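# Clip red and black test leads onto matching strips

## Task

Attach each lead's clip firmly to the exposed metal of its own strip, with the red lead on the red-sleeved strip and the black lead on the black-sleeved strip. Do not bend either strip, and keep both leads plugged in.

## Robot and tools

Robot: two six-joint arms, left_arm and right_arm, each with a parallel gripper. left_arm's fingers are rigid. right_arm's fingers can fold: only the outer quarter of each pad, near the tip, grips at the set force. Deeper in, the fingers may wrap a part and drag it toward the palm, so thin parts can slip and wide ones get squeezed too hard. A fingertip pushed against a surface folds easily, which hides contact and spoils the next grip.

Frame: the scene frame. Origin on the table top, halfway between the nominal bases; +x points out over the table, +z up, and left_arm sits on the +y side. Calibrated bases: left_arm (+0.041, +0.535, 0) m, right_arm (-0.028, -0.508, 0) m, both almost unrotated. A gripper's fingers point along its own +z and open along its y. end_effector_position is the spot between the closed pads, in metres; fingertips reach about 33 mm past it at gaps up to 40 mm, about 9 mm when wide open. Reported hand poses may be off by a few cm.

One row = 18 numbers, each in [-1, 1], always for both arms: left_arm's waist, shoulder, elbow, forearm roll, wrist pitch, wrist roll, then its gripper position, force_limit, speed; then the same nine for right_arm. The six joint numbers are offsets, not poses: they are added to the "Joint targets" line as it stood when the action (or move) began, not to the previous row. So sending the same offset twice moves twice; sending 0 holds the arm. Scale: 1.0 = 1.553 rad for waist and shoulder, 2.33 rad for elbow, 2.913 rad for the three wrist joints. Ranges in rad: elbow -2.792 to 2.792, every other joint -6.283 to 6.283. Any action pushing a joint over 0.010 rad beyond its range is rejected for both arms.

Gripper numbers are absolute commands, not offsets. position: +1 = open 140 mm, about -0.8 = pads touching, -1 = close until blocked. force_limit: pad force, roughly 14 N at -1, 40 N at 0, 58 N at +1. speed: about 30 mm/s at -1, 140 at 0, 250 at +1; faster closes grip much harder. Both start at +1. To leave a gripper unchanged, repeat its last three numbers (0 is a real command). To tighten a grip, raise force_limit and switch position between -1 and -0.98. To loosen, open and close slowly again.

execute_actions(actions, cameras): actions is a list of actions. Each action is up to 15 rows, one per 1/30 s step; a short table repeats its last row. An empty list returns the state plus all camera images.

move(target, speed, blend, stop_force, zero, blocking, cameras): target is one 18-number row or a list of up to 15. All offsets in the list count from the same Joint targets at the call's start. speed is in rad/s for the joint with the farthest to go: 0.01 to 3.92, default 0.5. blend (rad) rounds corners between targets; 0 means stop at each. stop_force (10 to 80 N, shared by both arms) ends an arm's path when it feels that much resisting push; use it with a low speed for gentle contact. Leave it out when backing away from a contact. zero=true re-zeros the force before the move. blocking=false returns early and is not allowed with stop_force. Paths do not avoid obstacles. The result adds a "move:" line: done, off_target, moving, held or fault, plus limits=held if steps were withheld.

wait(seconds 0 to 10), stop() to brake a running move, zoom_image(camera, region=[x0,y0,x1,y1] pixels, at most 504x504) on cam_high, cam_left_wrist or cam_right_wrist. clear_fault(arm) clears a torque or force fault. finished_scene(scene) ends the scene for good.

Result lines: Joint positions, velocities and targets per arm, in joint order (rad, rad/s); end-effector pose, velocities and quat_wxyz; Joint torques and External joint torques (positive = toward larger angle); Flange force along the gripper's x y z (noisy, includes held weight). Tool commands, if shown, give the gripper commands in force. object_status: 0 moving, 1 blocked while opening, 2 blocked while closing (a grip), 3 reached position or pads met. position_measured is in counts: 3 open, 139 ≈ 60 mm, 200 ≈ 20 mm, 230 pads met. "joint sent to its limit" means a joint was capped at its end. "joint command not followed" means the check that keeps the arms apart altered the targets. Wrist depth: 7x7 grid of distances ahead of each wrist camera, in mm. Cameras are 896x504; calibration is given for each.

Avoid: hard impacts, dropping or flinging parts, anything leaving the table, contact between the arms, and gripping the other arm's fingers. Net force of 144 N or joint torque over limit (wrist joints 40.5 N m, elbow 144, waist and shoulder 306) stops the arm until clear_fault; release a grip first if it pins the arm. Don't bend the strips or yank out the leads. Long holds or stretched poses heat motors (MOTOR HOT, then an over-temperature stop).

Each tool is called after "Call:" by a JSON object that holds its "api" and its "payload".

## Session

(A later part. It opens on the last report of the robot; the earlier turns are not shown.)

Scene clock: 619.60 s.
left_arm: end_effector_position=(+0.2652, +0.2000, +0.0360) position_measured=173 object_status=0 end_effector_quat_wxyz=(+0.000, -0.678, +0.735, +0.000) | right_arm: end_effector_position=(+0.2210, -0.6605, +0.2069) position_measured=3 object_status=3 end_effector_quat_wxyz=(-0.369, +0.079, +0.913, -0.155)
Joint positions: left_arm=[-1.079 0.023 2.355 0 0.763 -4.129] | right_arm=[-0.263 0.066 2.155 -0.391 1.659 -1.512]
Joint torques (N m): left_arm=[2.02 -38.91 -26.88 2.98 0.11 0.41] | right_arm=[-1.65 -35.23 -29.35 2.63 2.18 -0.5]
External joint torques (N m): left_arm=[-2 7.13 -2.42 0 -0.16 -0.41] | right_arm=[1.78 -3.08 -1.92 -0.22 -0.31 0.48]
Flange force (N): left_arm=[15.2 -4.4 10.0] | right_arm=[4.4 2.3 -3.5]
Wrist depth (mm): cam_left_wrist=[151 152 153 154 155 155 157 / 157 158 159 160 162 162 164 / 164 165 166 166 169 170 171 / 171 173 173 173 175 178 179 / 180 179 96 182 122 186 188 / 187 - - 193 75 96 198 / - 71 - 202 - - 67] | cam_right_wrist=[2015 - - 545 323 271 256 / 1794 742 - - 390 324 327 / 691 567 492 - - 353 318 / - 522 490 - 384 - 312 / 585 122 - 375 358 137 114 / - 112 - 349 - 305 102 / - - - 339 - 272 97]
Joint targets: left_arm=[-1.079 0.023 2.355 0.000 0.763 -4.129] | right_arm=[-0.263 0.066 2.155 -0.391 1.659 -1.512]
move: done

Call:
{"api": "move", "payload": {"target": [[0, -0.1279, -0.0789, 0, 0.1311, 0, -0.35, -1, -1, 0, 0, 0, 0, 0, 0, 1, 1, 1], [-0.0891, 0.2231, -0.3397, 0, 0.1526, 1.0, -0.35, -1, -1, 0, 0, 0, 0, 0, 0, 1, 1, 1]], "speed": [0.4, 0.9], "blend": [0.05, 0], "cameras": ["all"]}}

Call:
{"api": "zoom_image", "payload": {"camera": "cam_left_wrist", "region": [300, 60, 600, 260]}}

Scene clock: 655.73 s.
left_arm: end_effector_position=(+0.3406, -0.1508, +0.2000) position_measured=173 object_status=3 end_effector_quat_wxyz=(+0.001, +0.703, +0.711, +0.000) | right_arm: end_effector_position=(+0.2210, -0.6605, +0.2069) position_measured=3 object_status=3 end_effector_quat_wxyz=(-0.369, +0.079, +0.913, -0.155)
Joint positions: left_arm=[-1.218 0.37 1.563 0 1.207 -1.216] | right_arm=[-0.263 0.066 2.155 -0.391 1.659 -1.512]
Joint torques (N m): left_arm=[2.5 -85.08 -36.6 4.03 0.19 0.45] | right_arm=[-1.69 -35.27 -29.41 2.62 2.16 -0.59]
External joint torques (N m): left_arm=[-2.49 7.79 -2.87 0.04 -0.15 -0.45] | right_arm=[1.74 -2.9 -1.76 -0.21 -0.29 0.57]
Flange force (N): left_arm=[-17.8 3.3 1.6] | right_arm=[4.2 2.5 -3.2]
Wrist depth (mm): cam_left_wrist=[296 298 298 300 303 302 243 / 309 309 312 314 315 314 254 / 321 323 325 328 328 332 333 / 336 338 335 340 343 345 349 / 352 349 95 356 130 361 371 / 364 - - 376 75 - 383 / - 71 - 396 - - 66] | cam_right_wrist=[2079 - 627 567 326 272 256 / 804 - - 511 394 323 328 / 732 - - - 392 351 - / 609 - 457 432 - - 306 / - 122 428 - 347 137 108 / - 113 - 353 - - 102 / - 401 365 339 296 - -]
Joint targets: left_arm=[-1.218 0.370 1.563 0.000 1.207 -1.216] | right_arm=[-0.263 0.066 2.155 -0.391 1.659 -1.512]
move: done
camera_calibration:
cam_left_wrist: T_world_to_cam=[[0.997516, 0.0688734, 0.0147702, -0.325411], [0.0626886, -0.963642, 0.25974, -0.198209], [0.0321224, -0.258169, -0.965566, 0.28862], [0, 0, 0, 1]] pos_world=[0.327757, -0.0940771, 0.334971]

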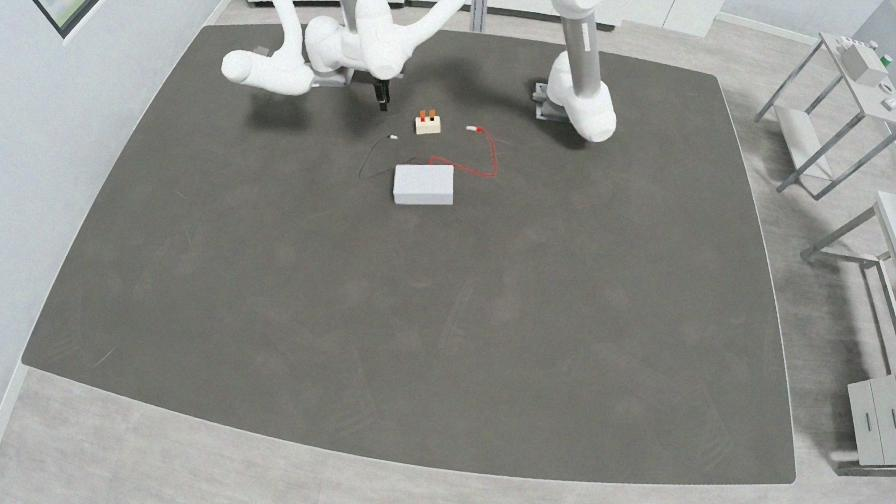

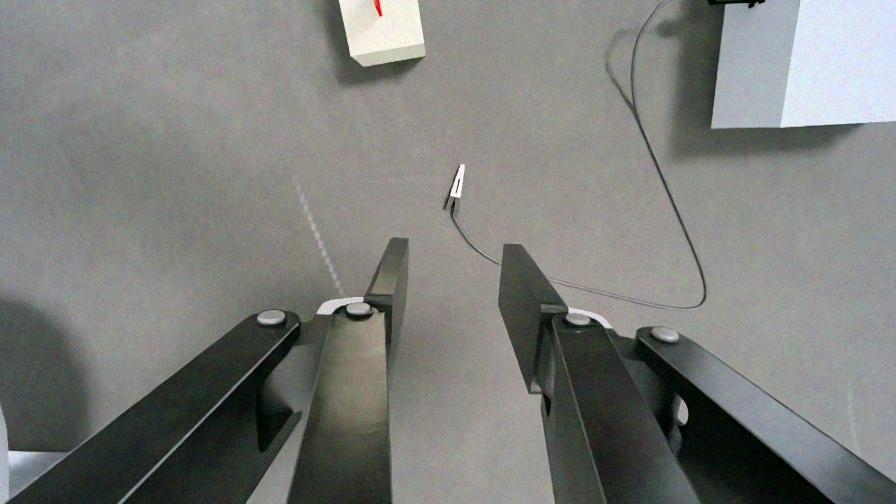

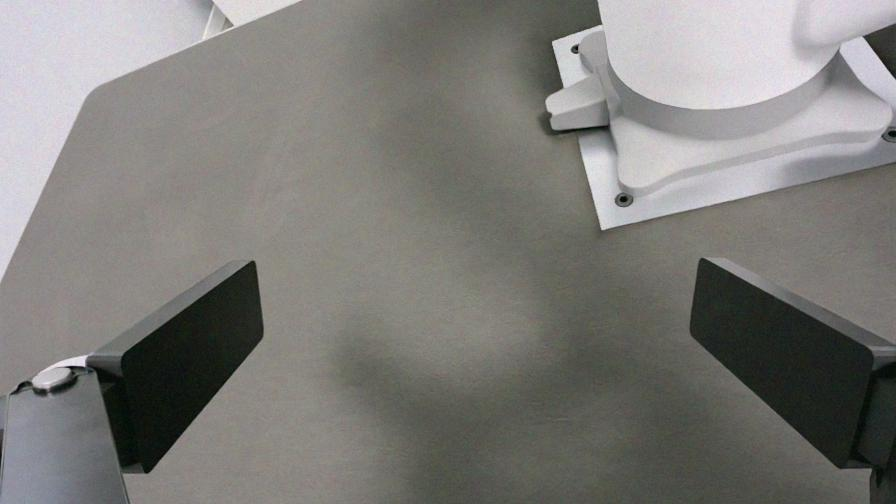

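Scaled by 1.680 from the camera's 896x504 image, which has a finer 1280x720 frame.

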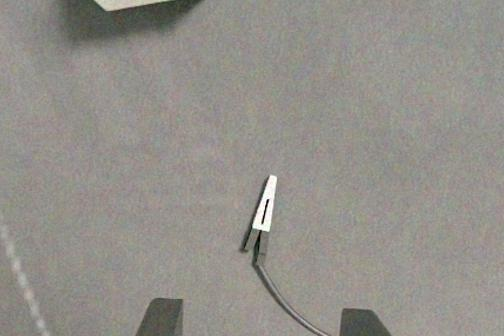

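Call:
{"api": "move", "payload": {"target": [0.0018, 0.059, 0.0348, 0, -0.0588, 0.0414, -0.35, -1, -1, 0, 0, 0, 0, 0, 0, 1, 1, 1], "speed": 0.3, "cameras": ["cam_left_wrist"]}}

Call:
{"api": "zoom_image", "payload": {"camera": "cam_left_wrist", "region": [360, 120, 560, 320]}}

Scene clock: 691.33 s.
left_arm: end_effector_position=(+0.3460, -0.1590, +0.0902) position_measured=173 object_status=3 end_effector_quat_wxyz=(+0.000, +0.744, +0.668, +0.000) | right_arm: end_effector_position=(+0.2210, -0.6605, +0.2069) position_measured=3 object_status=3 end_effector_quat_wxyz=(-0.369, +0.079, +0.913, -0.155)
Joint positions: left_arm=[-1.215 0.461 1.644 0 1.036 -1.095] | right_arm=[-0.263 0.066 2.155 -0.391 1.659 -1.512]
Joint torques (N m): left_arm=[2.19 -91.88 -34.08 3.75 0.07 0.33] | right_arm=[-1.67 -35.13 -29.3 2.64 2.18 -0.5]
External joint torques (N m): left_arm=[-2.21 8.93 -2.3 0 -0.04 -0.33] | right_arm=[1.65 -3.1 -2.01 -0.23 -0.3 0.49]
Flange force (N): left_arm=[-16.7 5.7 5.6] | right_arm=[4.4 1.9 -3.6]
Wrist depth (mm): cam_left_wrist=[199 200 201 203 203 204 204 / 207 208 209 210 212 212 214 / 216 216 218 219 221 222 224 / 226 227 227 228 231 233 232 / 236 234 96 241 122 242 246 / 245 - - 252 75 96 258 / - 71 - 270 - - 66] | cam_right_wrist=[- 2298 - - 324 272 257 / - 657 - - 395 323 326 / - 587 - - 404 356 331 / - 540 - - 369 327 312 / - 122 - 372 336 138 114 / - 105 392 369 - - 102 / - 399 369 338 287 - 97]
Joint targets: left_arm=[-1.215 0.461 1.644 0.000 1.036 -1.095] | right_arm=[-0.263 0.066 2.155 -0.391 1.659 -1.512]
move: done
camera_calibration:
cam_left_wrist: T_world_to_cam=[[0.998699, -0.04893, 0.0143531, -0.347713], [-0.0509775, -0.964687, 0.258421, -0.138738], [0.00120172, -0.258816, -0.965926, 0.191042], [0, 0, 0, 1]] pos_world=[0.339959, -0.101407, 0.225376]
Images, in order (width x height): cam_left_wrist 896x504.

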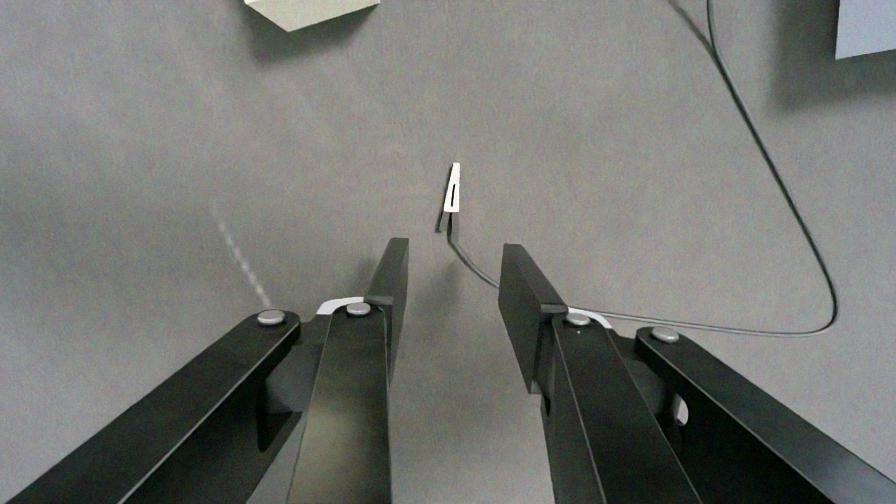

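Scaled by 2.520 from the camera's 896x504 image, which has a finer 1280x720 frame.

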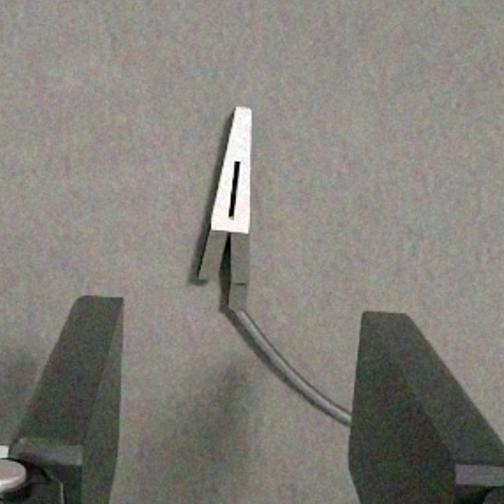

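Call:
{"api": "move", "payload": {"target": [-0.001, 0.0249, 0.01434, 0, -0.02475, -0.0005, -0.35, -1, -1, 0, 0, 0, 0, 0, 0, 1, 1, 1], "speed": 0.15}}

Call:
{"api": "move", "payload": {"target": [0, 0.01033, 0.00459, 0, -0.00918, 0, -0.35, -1, -1, 0, 0, 0, 0, 0, 0, 1, 1, 1], "speed": 0.01, "stop_force": 10, "cameras": ["cam_left_wrist"]}}

Call:
{"api": "zoom_image", "payload": {"camera": "cam_left_wrist", "region": [360, 120, 560, 320]}}

Scene clock: 720.00 s.
left_arm: end_effector_position=(+0.3447, -0.1590, +0.0452) position_measured=173 object_status=3 end_effector_quat_wxyz=(+0.000, +0.744, +0.668, +0.000) | right_arm: end_effector_position=(+0.2210, -0.6605, +0.2069) position_measured=3 object_status=3 end_effector_quat_wxyz=(-0.369, +0.079, +0.913, -0.155)
Joint positions: left_arm=[-1.216 0.5 1.678 0 0.964 -1.097] | right_arm=[-0.263 0.066 2.155 -0.391 1.659 -1.512]
Joint torques (N m): left_arm=[2.42 -92.83 -31.68 3.57 0.18 0.38] | right_arm=[-1.51 -35.65 -29.44 2.63 2.21 -0.56]
External joint torques (N m): left_arm=[-2.4 7.9 -3.05 0.02 -0.14 -0.38] | right_arm=[1.55 -2.5 -1.68 -0.24 -0.34 0.54]
Flange force (N): left_arm=[-16.5 5.2 5.5] | right_arm=[3.4 2.2 -3.0]
Wrist depth (mm): cam_left_wrist=[158 159 160 161 163 163 164 / 165 166 167 168 169 170 171 / 172 173 174 175 176 178 179 / 180 181 182 181 184 186 187 / 189 187 95 193 117 193 196 / 196 - - 202 75 95 206 / - 71 - 212 - - 67] | cam_right_wrist=[1940 3046 - 549 327 271 259 / 1832 - - - 388 323 326 / 700 594 - - - 354 322 / - 554 - - 374 148 295 / - 121 - - - 137 114 / - 105 - 346 312 - 102 / - - - 340 - 265 97]
Joint targets: left_arm=[-1.216 0.500 1.678 0.000 0.964 -1.097] | right_arm=[-0.263 0.066 2.155 -0.391 1.659 -1.512]
move: done

Scene clock: 722.30 s.
left_arm: end_effector_position=(+0.3448, -0.1591, +0.0346) position_measured=173 object_status=3 end_effector_quat_wxyz=(+0.000, +0.744, +0.668, +0.000) | right_arm: end_effector_position=(+0.2210, -0.6605, +0.2069) position_measured=3 object_status=3 end_effector_quat_wxyz=(-0.369, +0.079, +0.913, -0.155)
Joint positions: left_arm=[-1.216 0.51 1.684 0 0.947 -1.097] | right_arm=[-0.263 0.066 2.155 -0.391 1.659 -1.512]
Joint torques (N m): left_arm=[1.31 -76.06 -25.68 3.07 -2.18 0.43] | right_arm=[-1.8 -35.17 -29.45 2.65 2.16 -0.57]
External joint torques (N m): left_arm=[-1.31 -9.24 -8.58 0.47 2.22 -0.43] | right_arm=[1.82 -3.07 -1.85 -0.24 -0.29 0.55]
Flange force (N): left_arm=[-8.6 2.3 -17.6] | right_arm=[4.5 2.5 -3.4]
Wrist depth (mm): cam_left_wrist=[150 150 151 152 152 153 154 / 155 156 157 158 159 159 161 / 162 163 164 165 166 167 169 / 169 170 171 171 172 175 176 / 178 176 96 179 122 182 184 / 183 - - 191 75 - 194 / - 71 - 200 - - 67] | cam_right_wrist=[- - 599 - 325 271 260 / - - 581 517 393 322 326 / - - 519 449 - 352 316 / - - 452 420 - 329 304 / 581 122 408 376 361 137 108 / - 105 375 354 339 - 102 / - 399 - 340 - 273 97]
Joint targets: left_arm=[-1.216 0.510 1.684 0.000 0.947 -1.097] | right_arm=[-0.263 0.066 2.155 -0.391 1.659 -1.512]
move: contact (left_arm)
camera_calibration:
cam_left_wrist: T_world_to_cam=[[0.998689, -0.0491465, 0.0143124, -0.345628], [-0.0511762, -0.964669, 0.258447, -0.124345], [0.00110497, -0.258841, -0.965919, 0.137271], [0, 0, 0, 1]] pos_world=[0.33866, -0.101407, 0.169676]
Images, in order (width x height): cam_left_wrist 896x504.

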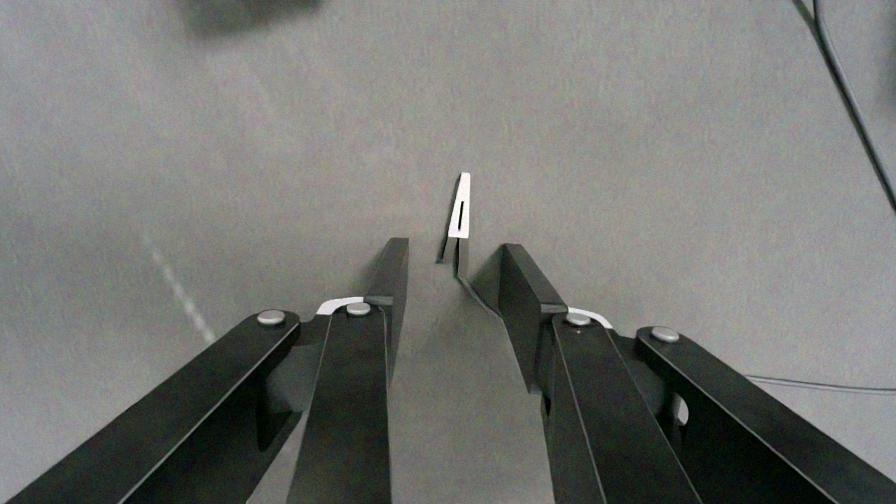

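Scaled by 2.520 from the camera's 896x504 image, which has a finer 1280x720 frame.

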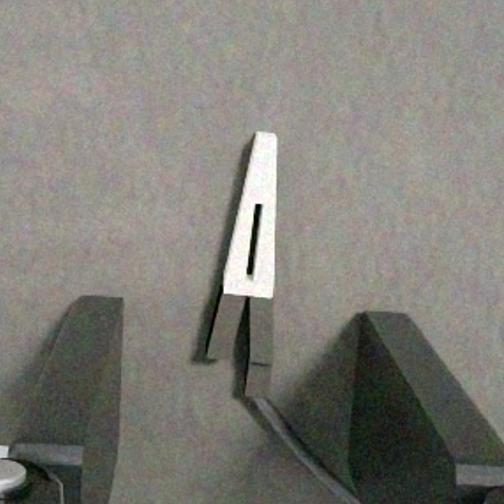

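Call:
{"api": "move", "payload": {"target": [0, -0.00103, -0.00046, 0, 0.00092, 0, -0.35, -1, -1, 0, 0, 0, 0, 0, 0, 1, 1, 1], "speed": 0.05}}

Call:
{"api": "move", "payload": {"target": [0, 0, 0, 0, 0, 0, -1, -1, -1, 0, 0, 0, 0, 0, 0, 1, 1, 1], "cameras": ["cam_left_wrist"]}}

Call:
{"api": "zoom_image", "payload": {"camera": "cam_left_wrist", "region": [380, 150, 540, 310]}}

Scene clock: 732.23 s.
left_arm: end_effector_position=(+0.3448, -0.1591, +0.0362) position_measured=173 object_status=3 end_effector_quat_wxyz=(+0.000, +0.744, +0.668, +0.000) | right_arm: end_effector_position=(+0.2210, -0.6605, +0.2069) position_measured=3 object_status=3 end_effector_quat_wxyz=(-0.369, +0.079, +0.913, -0.155)
Joint positions: left_arm=[-1.216 0.509 1.683 0 0.95 -1.097] | right_arm=[-0.263 0.066 2.155 -0.391 1.659 -1.512]
Joint torques (N m): left_arm=[2.38 -93.92 -31.58 3.49 0.21 0.35] | right_arm=[-1.71 -35.29 -29.51 2.64 2.18 -0.51]
External joint torques (N m): left_arm=[-2.41 8.86 -2.73 0.05 -0.17 -0.35] | right_arm=[1.73 -2.96 -1.61 -0.25 -0.31 0.5]
Flange force (N): left_arm=[-16.9 5.5 6.9] | right_arm=[4.4 2.3 -2.9]
Wrist depth (mm): cam_left_wrist=[151 151 152 153 154 154 156 / 157 158 158 160 161 161 162 / 164 164 165 167 167 168 170 / 171 172 173 172 174 177 178 / 179 177 96 181 122 185 186 / 186 - - 192 75 96 195 / - 71 - 201 - - 67] | cam_right_wrist=[2047 2646 679 639 444 271 258 / 799 680 576 500 - 324 327 / - 609 497 452 - 355 317 / - - - 412 - - 312 / - 121 - - - 138 108 / - 112 - - - - 102 / - 404 365 - - 283 94]
Joint targets: left_arm=[-1.216 0.509 1.683 0.000 0.950 -1.097] | right_arm=[-0.263 0.066 2.155 -0.391 1.659 -1.512]
move: done

Scene clock: 733.57 s.
left_arm: end_effector_position=(+0.3448, -0.1591, +0.0363) position_measured=219 object_status=0 end_effector_quat_wxyz=(+0.000, +0.744, +0.668, +0.000) | right_arm: end_effector_position=(+0.2210, -0.6605, +0.2069) position_measured=3 object_status=3 end_effector_quat_wxyz=(-0.369, +0.079, +0.913, -0.155)
Joint positions: left_arm=[-1.216 0.509 1.683 0 0.95 -1.097] | right_arm=[-0.263 0.066 2.155 -0.391 1.659 -1.512]
Joint torques (N m): left_arm=[2.64 -93.76 -31.61 3.48 0.14 0.37] | right_arm=[-1.77 -35.31 -29.4 2.66 2.19 -0.55]
External joint torques (N m): left_arm=[-2.63 8.65 -2.71 0.07 -0.11 -0.37] | right_arm=[1.93 -2.73 -1.8 -0.25 -0.33 0.54]
Flange force (N): left_arm=[-16.8 5.1 6.6] | right_arm=[3.8 2.7 -3.4]
Wrist depth (mm): cam_left_wrist=[150 152 152 153 154 155 156 / 157 158 158 159 161 161 162 / 163 164 165 167 168 168 170 / 172 172 173 172 175 176 178 / 179 180 178 99 103 185 186 / 188 185 79 - 83 192 195 / - - - - - 68 204] | cam_right_wrist=[- 2426 691 - 476 273 257 / - 653 615 484 401 323 325 / - 595 - - 413 347 - / 642 524 - - 359 - - / - 122 447 - - 138 108 / - 105 - - 323 - 102 / - 384 - 325 298 - -]
Joint targets: left_arm=[-1.216 0.509 1.683 0.000 0.950 -1.097] | right_arm=[-0.263 0.066 2.155 -0.391 1.659 -1.512]
move: done
camera_calibration:
cam_left_wrist: T_world_to_cam=[[0.998689, -0.049149, 0.0143107, -0.345652], [-0.0511782, -0.964676, 0.258421, -0.12478], [0.00110409, -0.258814, -0.965926, 0.138917], [0, 0, 0, 1]] pos_world=[0.33866, -0.101407, 0.171376]
Images, in order (width x height): cam_left_wrist 896x504.

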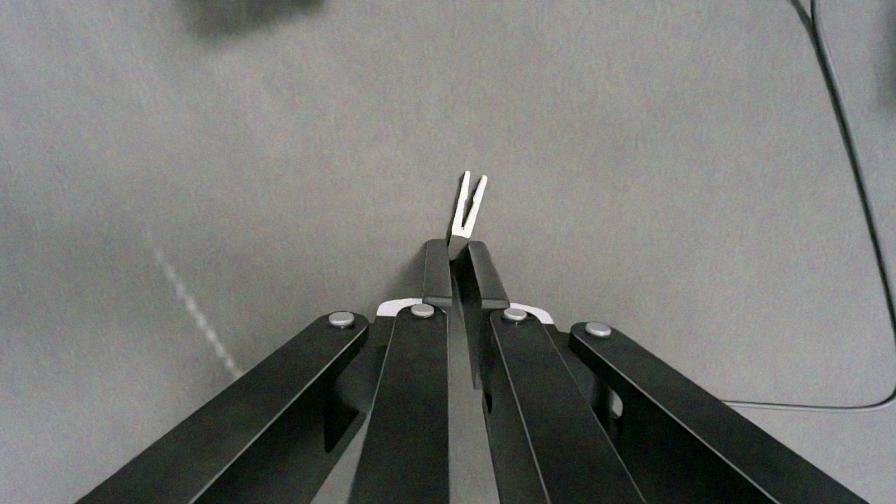

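Scaled by 3.150 from the camera's 896x504 image, which has a finer 1280x720 frame.

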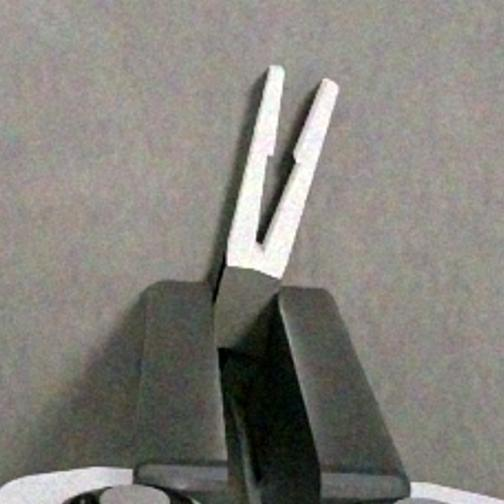

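Call:
{"api": "wait", "payload": {"seconds": 0.5, "cameras": ["cam_left_wrist"]}}

Call:
{"api": "zoom_image", "payload": {"camera": "cam_left_wrist", "region": [400, 160, 520, 280]}}

Scene clock: 746.50 s.
left_arm: end_effector_position=(+0.3448, -0.1591, +0.0363) position_measured=219 object_status=2 end_effector_quat_wxyz=(+0.000, +0.744, +0.668, +0.000) | right_arm: end_effector_position=(+0.2210, -0.6605, +0.2069) position_measured=3 object_status=3 end_effector_quat_wxyz=(-0.369, +0.079, +0.913, -0.155)
Joint positions: left_arm=[-1.216 0.509 1.683 0 0.95 -1.097] | right_arm=[-0.263 0.066 2.155 -0.391 1.659 -1.512]
Joint torques (N m): left_arm=[1.97 -93.61 -31.72 3.53 0.07 0.35] | right_arm=[-1.58 -35.25 -29.47 2.64 2.2 -0.53]
External joint torques (N m): left_arm=[-1.96 8.31 -2.66 0.02 -0.04 -0.35] | right_arm=[1.62 -2.86 -1.71 -0.25 -0.33 0.51]
Flange force (N): left_arm=[-16.0 5.6 6.2] | right_arm=[4.1 2.1 -3.0]
Wrist depth (mm): cam_left_wrist=[151 152 152 153 154 155 156 / 157 158 158 159 160 161 163 / 164 164 165 166 168 168 169 / 171 172 173 172 175 176 177 / 179 180 178 99 102 185 186 / 187 185 79 - 84 191 195 / - - - - - 68 204] | cam_right_wrist=[- 777 682 - 435 271 256 / - 677 - 501 392 323 326 / - 627 511 - 382 356 - / - 539 - 417 377 140 - / - 121 - 387 334 138 108 / - 105 - 367 320 295 102 / - - 354 325 302 279 -]
Joint targets: left_arm=[-1.216 0.509 1.683 0.000 0.950 -1.097] | right_arm=[-0.263 0.066 2.155 -0.391 1.659 -1.512]
Tool commands: left_gripper/position=-1.0 left_gripper/force_limit=-1.0 left_gripper/speed=-1.0 right_gripper/position=+1.0 right_gripper/force_limit=+1.0 right_gripper/speed=+1.0
wait: 0.50 s; at rest from the start
camera_calibration:
cam_left_wrist: T_world_to_cam=[[0.998689, -0.049149, 0.0143107, -0.345652], [-0.0511782, -0.964676, 0.258421, -0.12478], [0.00110409, -0.258814, -0.965926, 0.138917], [0, 0, 0, 1]] pos_world=[0.33866, -0.101407, 0.171376]
Images, in order (width x height): cam_left_wrist 896x504.

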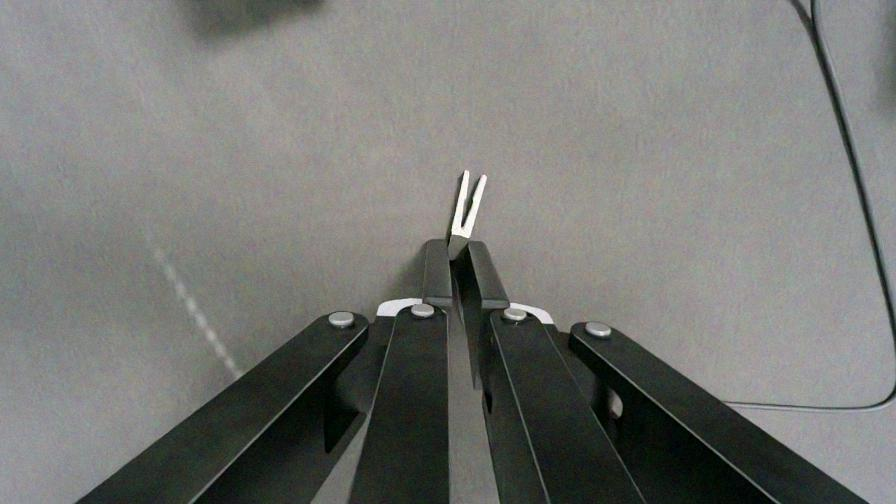

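Scaled by 4.200 from the camera's 896x504 image, which has a finer 1280x720 frame.

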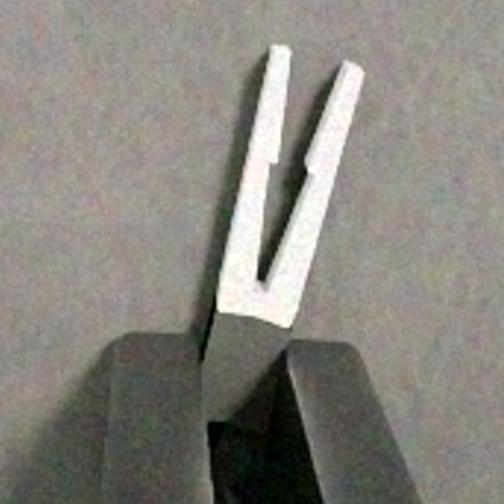

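Call:
{"api": "move", "payload": {"target": [0, -0.0802, -0.0605, 0, 0.091, 0, -1, -1, -1, 0, 0, 0, 0, 0, 0, 1, 1, 1], "speed": 0.15, "cameras": ["cam_left_wrist"]}}

Call:
{"api": "zoom_image", "payload": {"camera": "cam_left_wrist", "region": [400, 160, 520, 280]}}

Scene clock: 801.07 s.
left_arm: end_effector_position=(+0.3448, -0.1591, +0.2002) position_measured=219 object_status=2 end_effector_quat_wxyz=(+0.000, +0.744, +0.668, +0.000) | right_arm: end_effector_position=(+0.2210, -0.6605, +0.2069) position_measured=3 object_status=3 end_effector_quat_wxyz=(-0.369, +0.079, +0.913, -0.155)
Joint positions: left_arm=[-1.216 0.384 1.542 0 1.215 -1.097] | right_arm=[-0.263 0.066 2.155 -0.391 1.659 -1.512]
Joint torques (N m): left_arm=[2.44 -87.34 -36.81 4.08 0.05 0.37] | right_arm=[-1.75 -35.33 -29.41 2.65 2.18 -0.55]
External joint torques (N m): left_arm=[-2.44 8.65 -2.76 0.01 -0.02 -0.37] | right_arm=[1.76 -2.97 -1.8 -0.25 -0.31 0.54]
Flange force (N): left_arm=[-18.3 6.2 1.9] | right_arm=[4.3 2.4 -3.3]
Wrist depth (mm): cam_left_wrist=[297 298 297 301 303 299 242 / 308 310 314 308 315 317 319 / 323 323 325 328 330 329 333 / 337 337 340 336 339 346 348 / 352 353 349 98 105 364 367 / 369 - 79 - 84 379 386 / - - - - - 68 403] | cam_right_wrist=[2031 740 - 527 435 271 259 / 791 716 542 519 392 324 325 / - 700 - 448 398 349 342 / - - 486 414 373 - 302 / 572 122 - - - 138 108 / - 112 - 360 - 289 103 / - 403 378 326 305 281 94]
Joint targets: left_arm=[-1.216 0.384 1.542 0.000 1.215 -1.097] | right_arm=[-0.263 0.066 2.155 -0.391 1.659 -1.512]
move: done
camera_calibration:
cam_left_wrist: T_world_to_cam=[[0.998689, -0.0490611, 0.0146214, -0.348088], [-0.0511743, -0.964566, 0.25883, -0.167165], [0.00140485, -0.259239, -0.965812, 0.297073], [0, 0, 0, 1]] pos_world=[0.338659, -0.101307, 0.335274]
Images, in order (width x height): cam_left_wrist 896x504.

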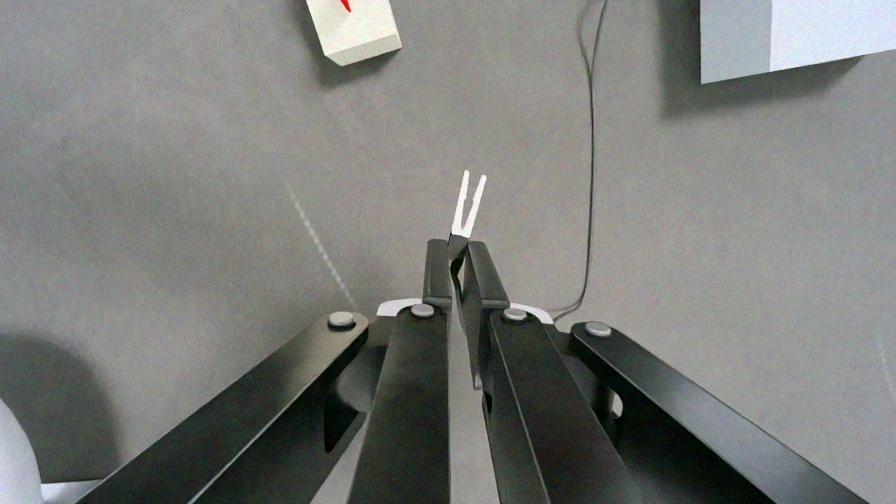

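Scaled by 4.200 from the camera's 896x504 image, which has a finer 1280x720 frame.

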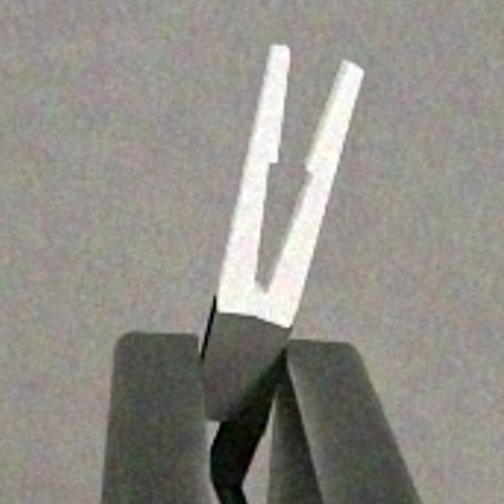

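Call:
{"api": "move", "payload": {"target": [0.0746, -0.1346, 0.111, 0, -0.017, -0.5364, -1, -1, -1, 0, 0, 0, 0, 0, 0, 1, 1, 1], "speed": 0.5, "cameras": ["all"]}}

Call:
{"api": "zoom_image", "payload": {"camera": "cam_high", "region": [340, 80, 520, 220]}}

Scene clock: 811.07 s.
left_arm: end_effector_position=(+0.3604, +0.0000, +0.2103) position_measured=219 object_status=2 end_effector_quat_wxyz=(+0.000, +0.000, +1.000, +0.000) | right_arm: end_effector_position=(+0.2210, -0.6605, +0.2069) position_measured=3 object_status=3 end_effector_quat_wxyz=(-0.369, +0.079, +0.913, -0.155)
Joint positions: left_arm=[-1.101 0.175 1.801 0 1.165 -2.659] | right_arm=[-0.263 0.066 2.155 -0.391 1.659 -1.512]
Joint torques (N m): left_arm=[2.03 -64.71 -36.1 3.87 0.12 0.44] | right_arm=[-1.77 -35.21 -29.39 2.62 2.18 -0.53]
External joint torques (N m): left_arm=[-2.04 7.7 -2.74 0.07 -0.11 -0.44] | right_arm=[1.91 -3.23 -1.81 -0.22 -0.3 0.52]
Flange force (N): left_arm=[-5.1 -16.2 2.1] | right_arm=[4.8 2.6 -3.4]
Wrist depth (mm): cam_left_wrist=[305 307 309 309 314 314 315 / 317 324 320 280 328 327 333 / 330 334 334 338 341 342 344 / 345 349 352 349 356 363 363 / 363 364 360 98 120 373 378 / 378 - 78 - 84 392 402 / - - - - - 68 416] | cam_right_wrist=[2183 2495 - 524 427 271 256 / 1782 - 556 498 390 323 328 / - - - - 396 351 - / - - 447 407 - 330 301 / - 121 429 377 - 137 108 / - 113 407 - - - 102 / - 384 362 327 304 - 97]
Joint targets: left_arm=[-1.101 0.175 1.801 0.000 1.165 -2.659] | right_arm=[-0.263 0.066 2.155 -0.391 1.659 -1.512]
move: done
camera_calibration:
cam_left_wrist: T_world_to_cam=[[-0.0582704, 0.998206, 0.0137288, 0.0251471], [0.964445, 0.0527379, 0.258967, -0.381652], [0.257778, 0.0283308, -0.965789, 0.255631], [0, 0, 0, 1]] pos_world=[0.303652, -0.0122167, 0.345376]

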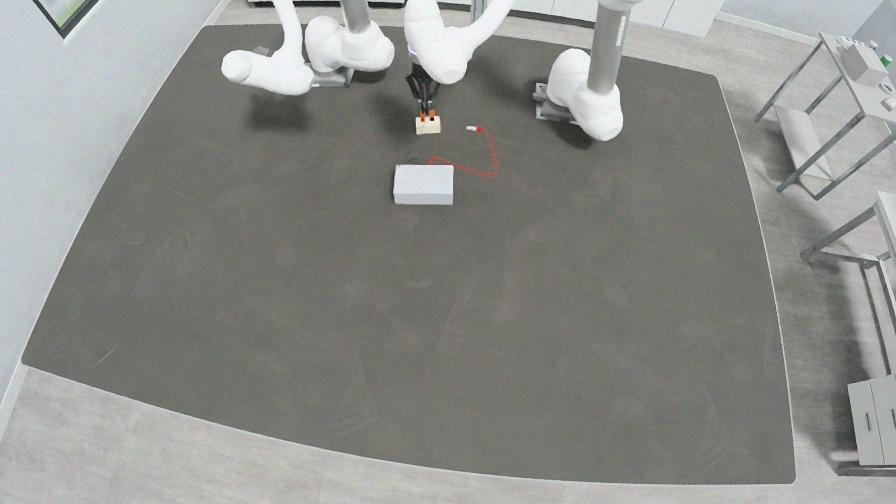

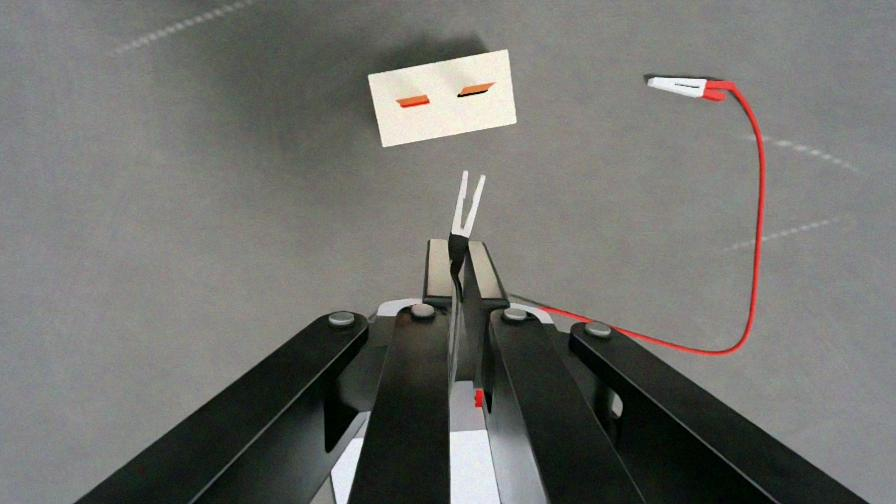

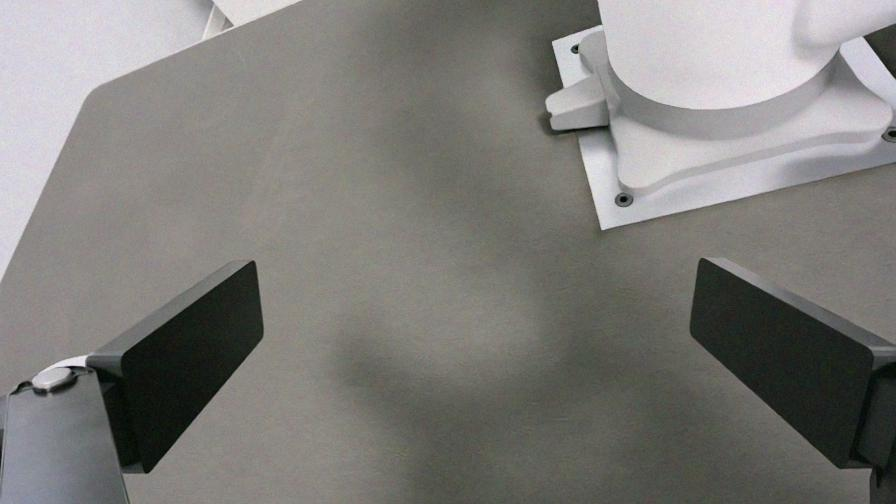

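Scaled by 2.800 from the camera's 896x504 image, which has a finer 1280x720 frame.

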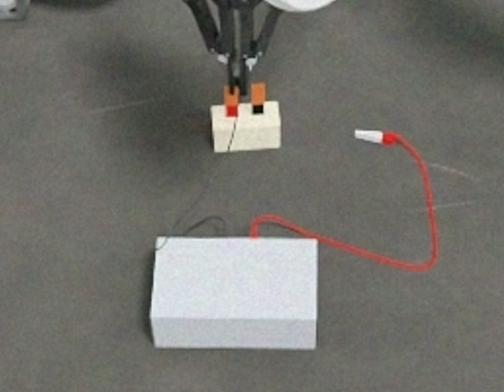

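Call:
{"api": "zoom_image", "payload": {"camera": "cam_left_wrist", "region": [360, 40, 530, 160]}}

Scaled by 2.965 from the camera's 896x504 image, which has a finer 1280x720 frame.

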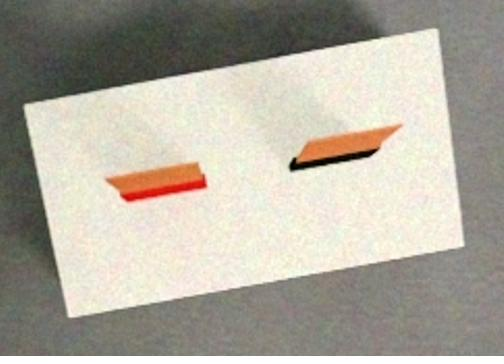

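Call:
{"api": "move", "payload": {"target": [-0.0606, -0.1122, 0.0912, 0, -0.0131, -0.7027, -1, -1, -1, 0, 0, 0, 0, 0, 0, 1, 1, 1], "speed": 0.6, "cameras": ["all"]}}

Call:
{"api": "zoom_image", "payload": {"camera": "cam_left_wrist", "region": [380, 80, 560, 280]}}

Call:
{"api": "zoom_image", "payload": {"camera": "cam_high", "region": [340, 80, 520, 220]}}

Scene clock: 847.10 s.
left_arm: end_effector_position=(+0.2647, +0.0800, +0.2003) position_measured=219 object_status=2 end_effector_quat_wxyz=(+0.000, +0.828, -0.560, +0.000) | right_arm: end_effector_position=(+0.2210, -0.6605, +0.2069) position_measured=3 object_status=3 end_effector_quat_wxyz=(-0.369, +0.079, +0.913, -0.155)
Joint positions: left_arm=[-1.195 0.001 2.013 0 1.127 -4.706] | right_arm=[-0.263 0.066 2.155 -0.391 1.659 -1.512]
Joint torques (N m): left_arm=[2.13 -45.54 -35.33 3.86 0.05 0.41] | right_arm=[-1.6 -35.48 -29.48 2.62 2.19 -0.54]
External joint torques (N m): left_arm=[-2.09 7.19 -2.86 0.07 -0.11 -0.41] | right_arm=[1.73 -3 -1.69 -0.22 -0.32 0.52]
Flange force (N): left_arm=[16.2 3.7 2.3] | right_arm=[4.4 2.4 -3.0]
Wrist depth (mm): cam_left_wrist=[263 297 299 296 303 305 308 / 307 310 311 310 316 318 320 / 322 324 323 327 331 335 333 / 336 338 346 154 345 349 351 / 348 355 350 98 105 364 368 / 370 - 79 - 84 380 388 / - - - - - 68 400] | cam_right_wrist=[- - 644 568 327 271 256 / - - 608 469 393 323 327 / - - - 440 381 347 - / - 566 - 409 365 338 - / 563 122 408 - 345 137 108 / - 105 - - 313 304 102 / - 409 - 327 - - 97]
Joint targets: left_arm=[-1.195 0.001 2.013 0.000 1.127 -4.706] | right_arm=[-0.263 0.066 2.155 -0.391 1.659 -1.512]
move: done
camera_calibration:
cam_left_wrist: T_world_to_cam=[[-0.904582, -0.426073, 0.0139157, 0.277648], [-0.408436, 0.875563, 0.258011, 0.00684074], [-0.122116, 0.227709, -0.966042, 0.352993], [0, 0, 0, 1]] pos_world=[0.297055, 0.031929, 0.335378]

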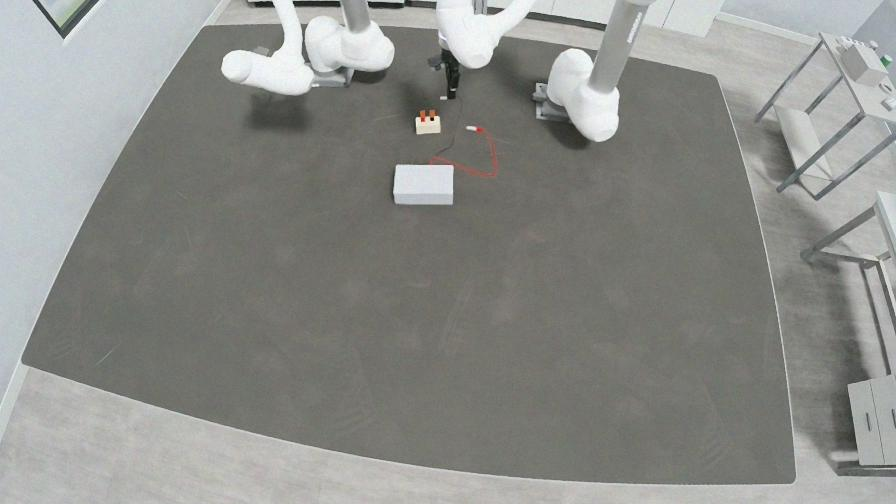

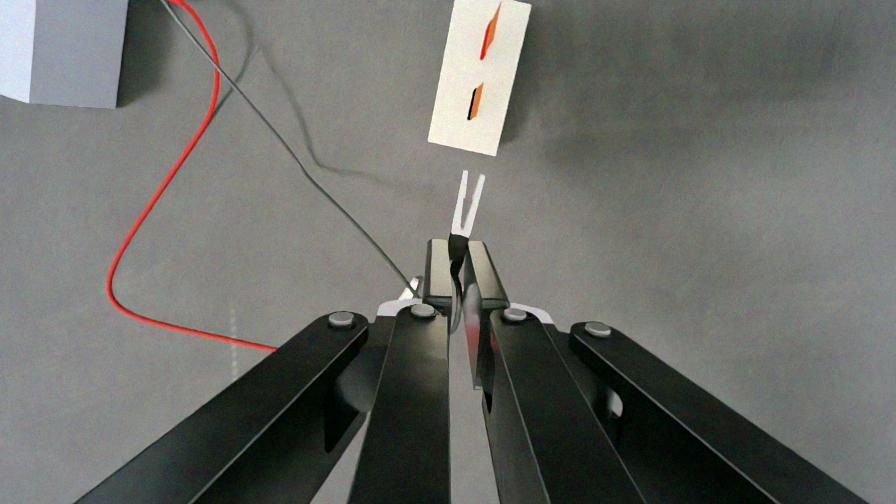

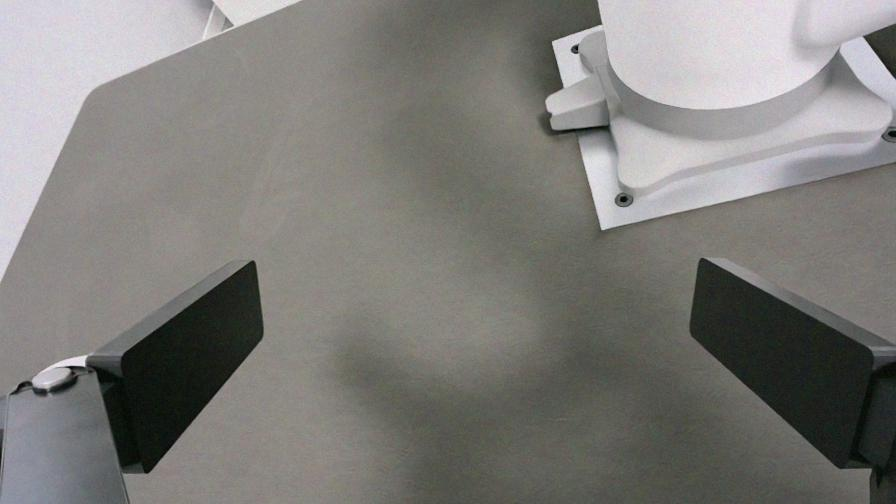

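Scaled by 2.520 from the camera's 896x504 image, which has a finer 1280x720 frame.

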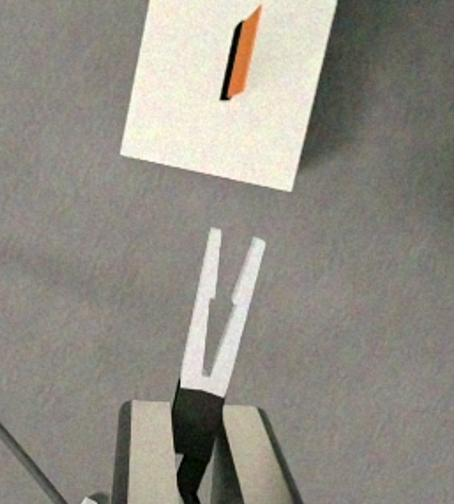

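Scaled by 2.800 from the camera's 896x504 image, which has a finer 1280x720 frame.

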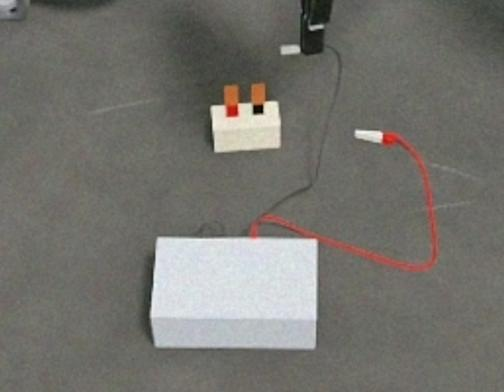

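Call:
{"api": "move", "payload": {"target": [0, 0.0499, 0.0398, 0, -0.0584, 0, -1, -1, -1, 0, 0, 0, 0, 0, 0, 1, 1, 1], "speed": 0.15, "cameras": ["cam_left_wrist"]}}

Call:
{"api": "zoom_image", "payload": {"camera": "cam_left_wrist", "region": [400, 60, 560, 260]}}

Scene clock: 869.93 s.
left_arm: end_effector_position=(+0.2647, +0.0799, +0.1163) position_measured=219 object_status=2 end_effector_quat_wxyz=(+0.000, +0.828, -0.560, +0.000) | right_arm: end_effector_position=(+0.2210, -0.6605, +0.2069) position_measured=3 object_status=3 end_effector_quat_wxyz=(-0.369, +0.079, +0.913, -0.155)
Joint positions: left_arm=[-1.195 0.078 2.106 0 0.957 -4.706] | right_arm=[-0.263 0.066 2.155 -0.391 1.659 -1.512]
Joint torques (N m): left_arm=[2.47 -49.03 -32.26 3.45 0.03 0.37] | right_arm=[-1.9 -35.33 -29.47 2.63 2.18 -0.57]
External joint torques (N m): left_arm=[-2.45 6.28 -2.36 0.1 -0.08 -0.37] | right_arm=[1.8 -2.42 -1.79 -0.23 -0.31 0.55]
Flange force (N): left_arm=[13.6 4.6 4.6] | right_arm=[3.2 2.6 -3.4]
Wrist depth (mm): cam_left_wrist=[222 223 225 189 225 229 230 / 232 232 234 196 237 238 240 / 241 242 245 246 247 249 251 / 253 254 256 252 259 261 263 / 265 266 264 98 120 273 274 / 277 69 79 - 84 286 290 / - - - - - 68 302] | cam_right_wrist=[- - 622 532 363 271 256 / - - - 489 404 323 325 / - - 494 442 386 354 - / - - - 414 359 147 - / - 122 - 366 343 138 108 / - 105 380 337 - - 102 / - - - 322 307 - -]
Joint targets: left_arm=[-1.195 0.078 2.106 0.000 0.957 -4.706] | right_arm=[-0.263 0.066 2.155 -0.391 1.659 -1.512]
move: done
camera_calibration:
cam_left_wrist: T_world_to_cam=[[-0.904569, -0.426102, 0.0138625, 0.278826], [-0.408465, 0.875524, 0.258096, 0.0284763], [-0.122112, 0.227804, -0.96602, 0.271933], [0, 0, 0, 1]] pos_world=[0.297055, 0.0319291, 0.251478]
Images, in order (width x height): cam_left_wrist 896x504.

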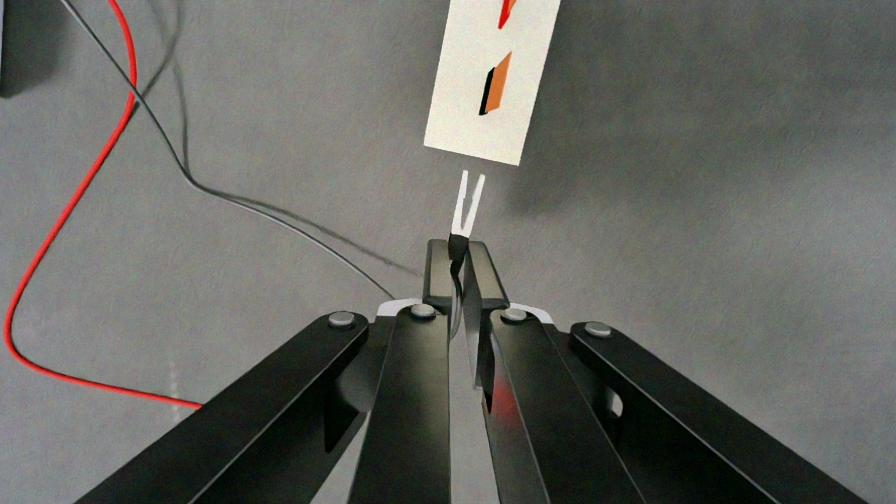

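Scaled by 2.520 from the camera's 896x504 image, which has a finer 1280x720 frame.

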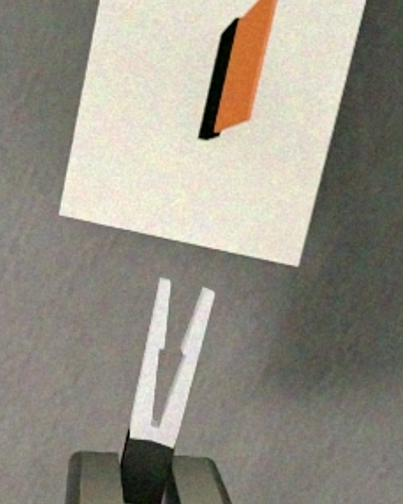

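Call:
{"api": "move", "payload": {"target": [-0.0049, 0.01701, -0.01274, 0, 0.00112, -0.00263, -1, -1, -1, 0, 0, 0, 0, 0, 0, 1, 1, 1], "speed": 0.03, "cameras": ["cam_left_wrist"]}}

Call:
{"api": "zoom_image", "payload": {"camera": "cam_left_wrist", "region": [410, 100, 550, 260]}}

Scene clock: 917.93 s.
left_arm: end_effector_position=(+0.2677, +0.0622, +0.1163) position_measured=219 object_status=2 end_effector_quat_wxyz=(+0.000, +0.828, -0.560, +0.000) | right_arm: end_effector_position=(+0.2210, -0.6605, +0.2069) position_measured=3 object_status=3 end_effector_quat_wxyz=(-0.369, +0.079, +0.913, -0.155)
Joint positions: left_arm=[-1.202 0.104 2.077 0 0.96 -4.714] | right_arm=[-0.263 0.066 2.155 -0.391 1.659 -1.512]
Joint torques (N m): left_arm=[2.58 -53.03 -32.23 3.5 0.1 0.36] | right_arm=[-1.7 -35.27 -29.47 2.65 2.18 -0.53]
External joint torques (N m): left_arm=[-2.5 7.22 -2.41 0.06 -0.15 -0.36] | right_arm=[1.85 -2.84 -1.69 -0.25 -0.31 0.51]
Flange force (N): left_arm=[15.0 4.5 5.6] | right_arm=[4.1 2.6 -3.2]
Wrist depth (mm): cam_left_wrist=[220 223 225 224 225 229 230 / 231 232 234 195 234 239 240 / 242 243 245 202 247 249 250 / 253 253 256 252 259 261 262 / 264 267 262 98 101 274 276 / 278 69 78 - 84 285 290 / - - - - - 68 303] | cam_right_wrist=[- - 677 549 464 271 256 / 2339 - 540 491 401 322 325 / - 589 486 478 390 350 - / - 524 458 - 373 - 301 / - 121 432 - - 138 114 / - 105 - 354 - - 102 / - 397 378 328 - - -]
Joint targets: left_arm=[-1.202 0.104 2.076 0.000 0.960 -4.714] | right_arm=[-0.263 0.066 2.155 -0.391 1.659 -1.512]
move: done
camera_calibration:
cam_left_wrist: T_world_to_cam=[[-0.90452, -0.426204, 0.0139269, 0.273927], [-0.40854, 0.875469, 0.258164, 0.0453182], [-0.122223, 0.227825, -0.966001, 0.276285], [0, 0, 0, 1]] pos_world=[0.300055, 0.0141294, 0.251377]
Images, in order (width x height): cam_left_wrist 896x504.

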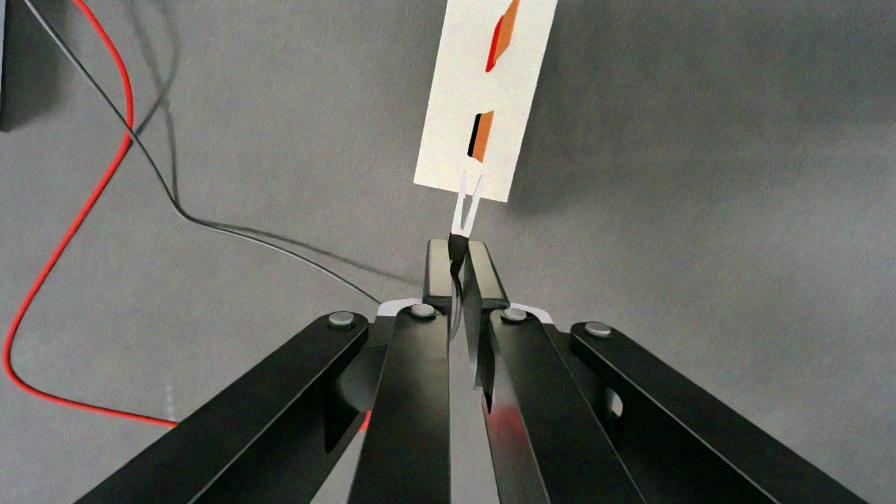

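Scaled by 3.150 from the camera's 896x504 image, which has a finer 1280x720 frame.

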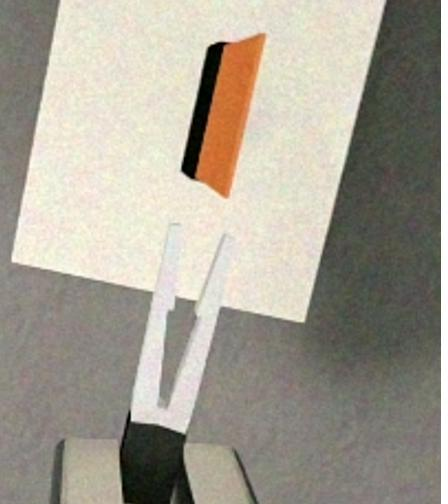

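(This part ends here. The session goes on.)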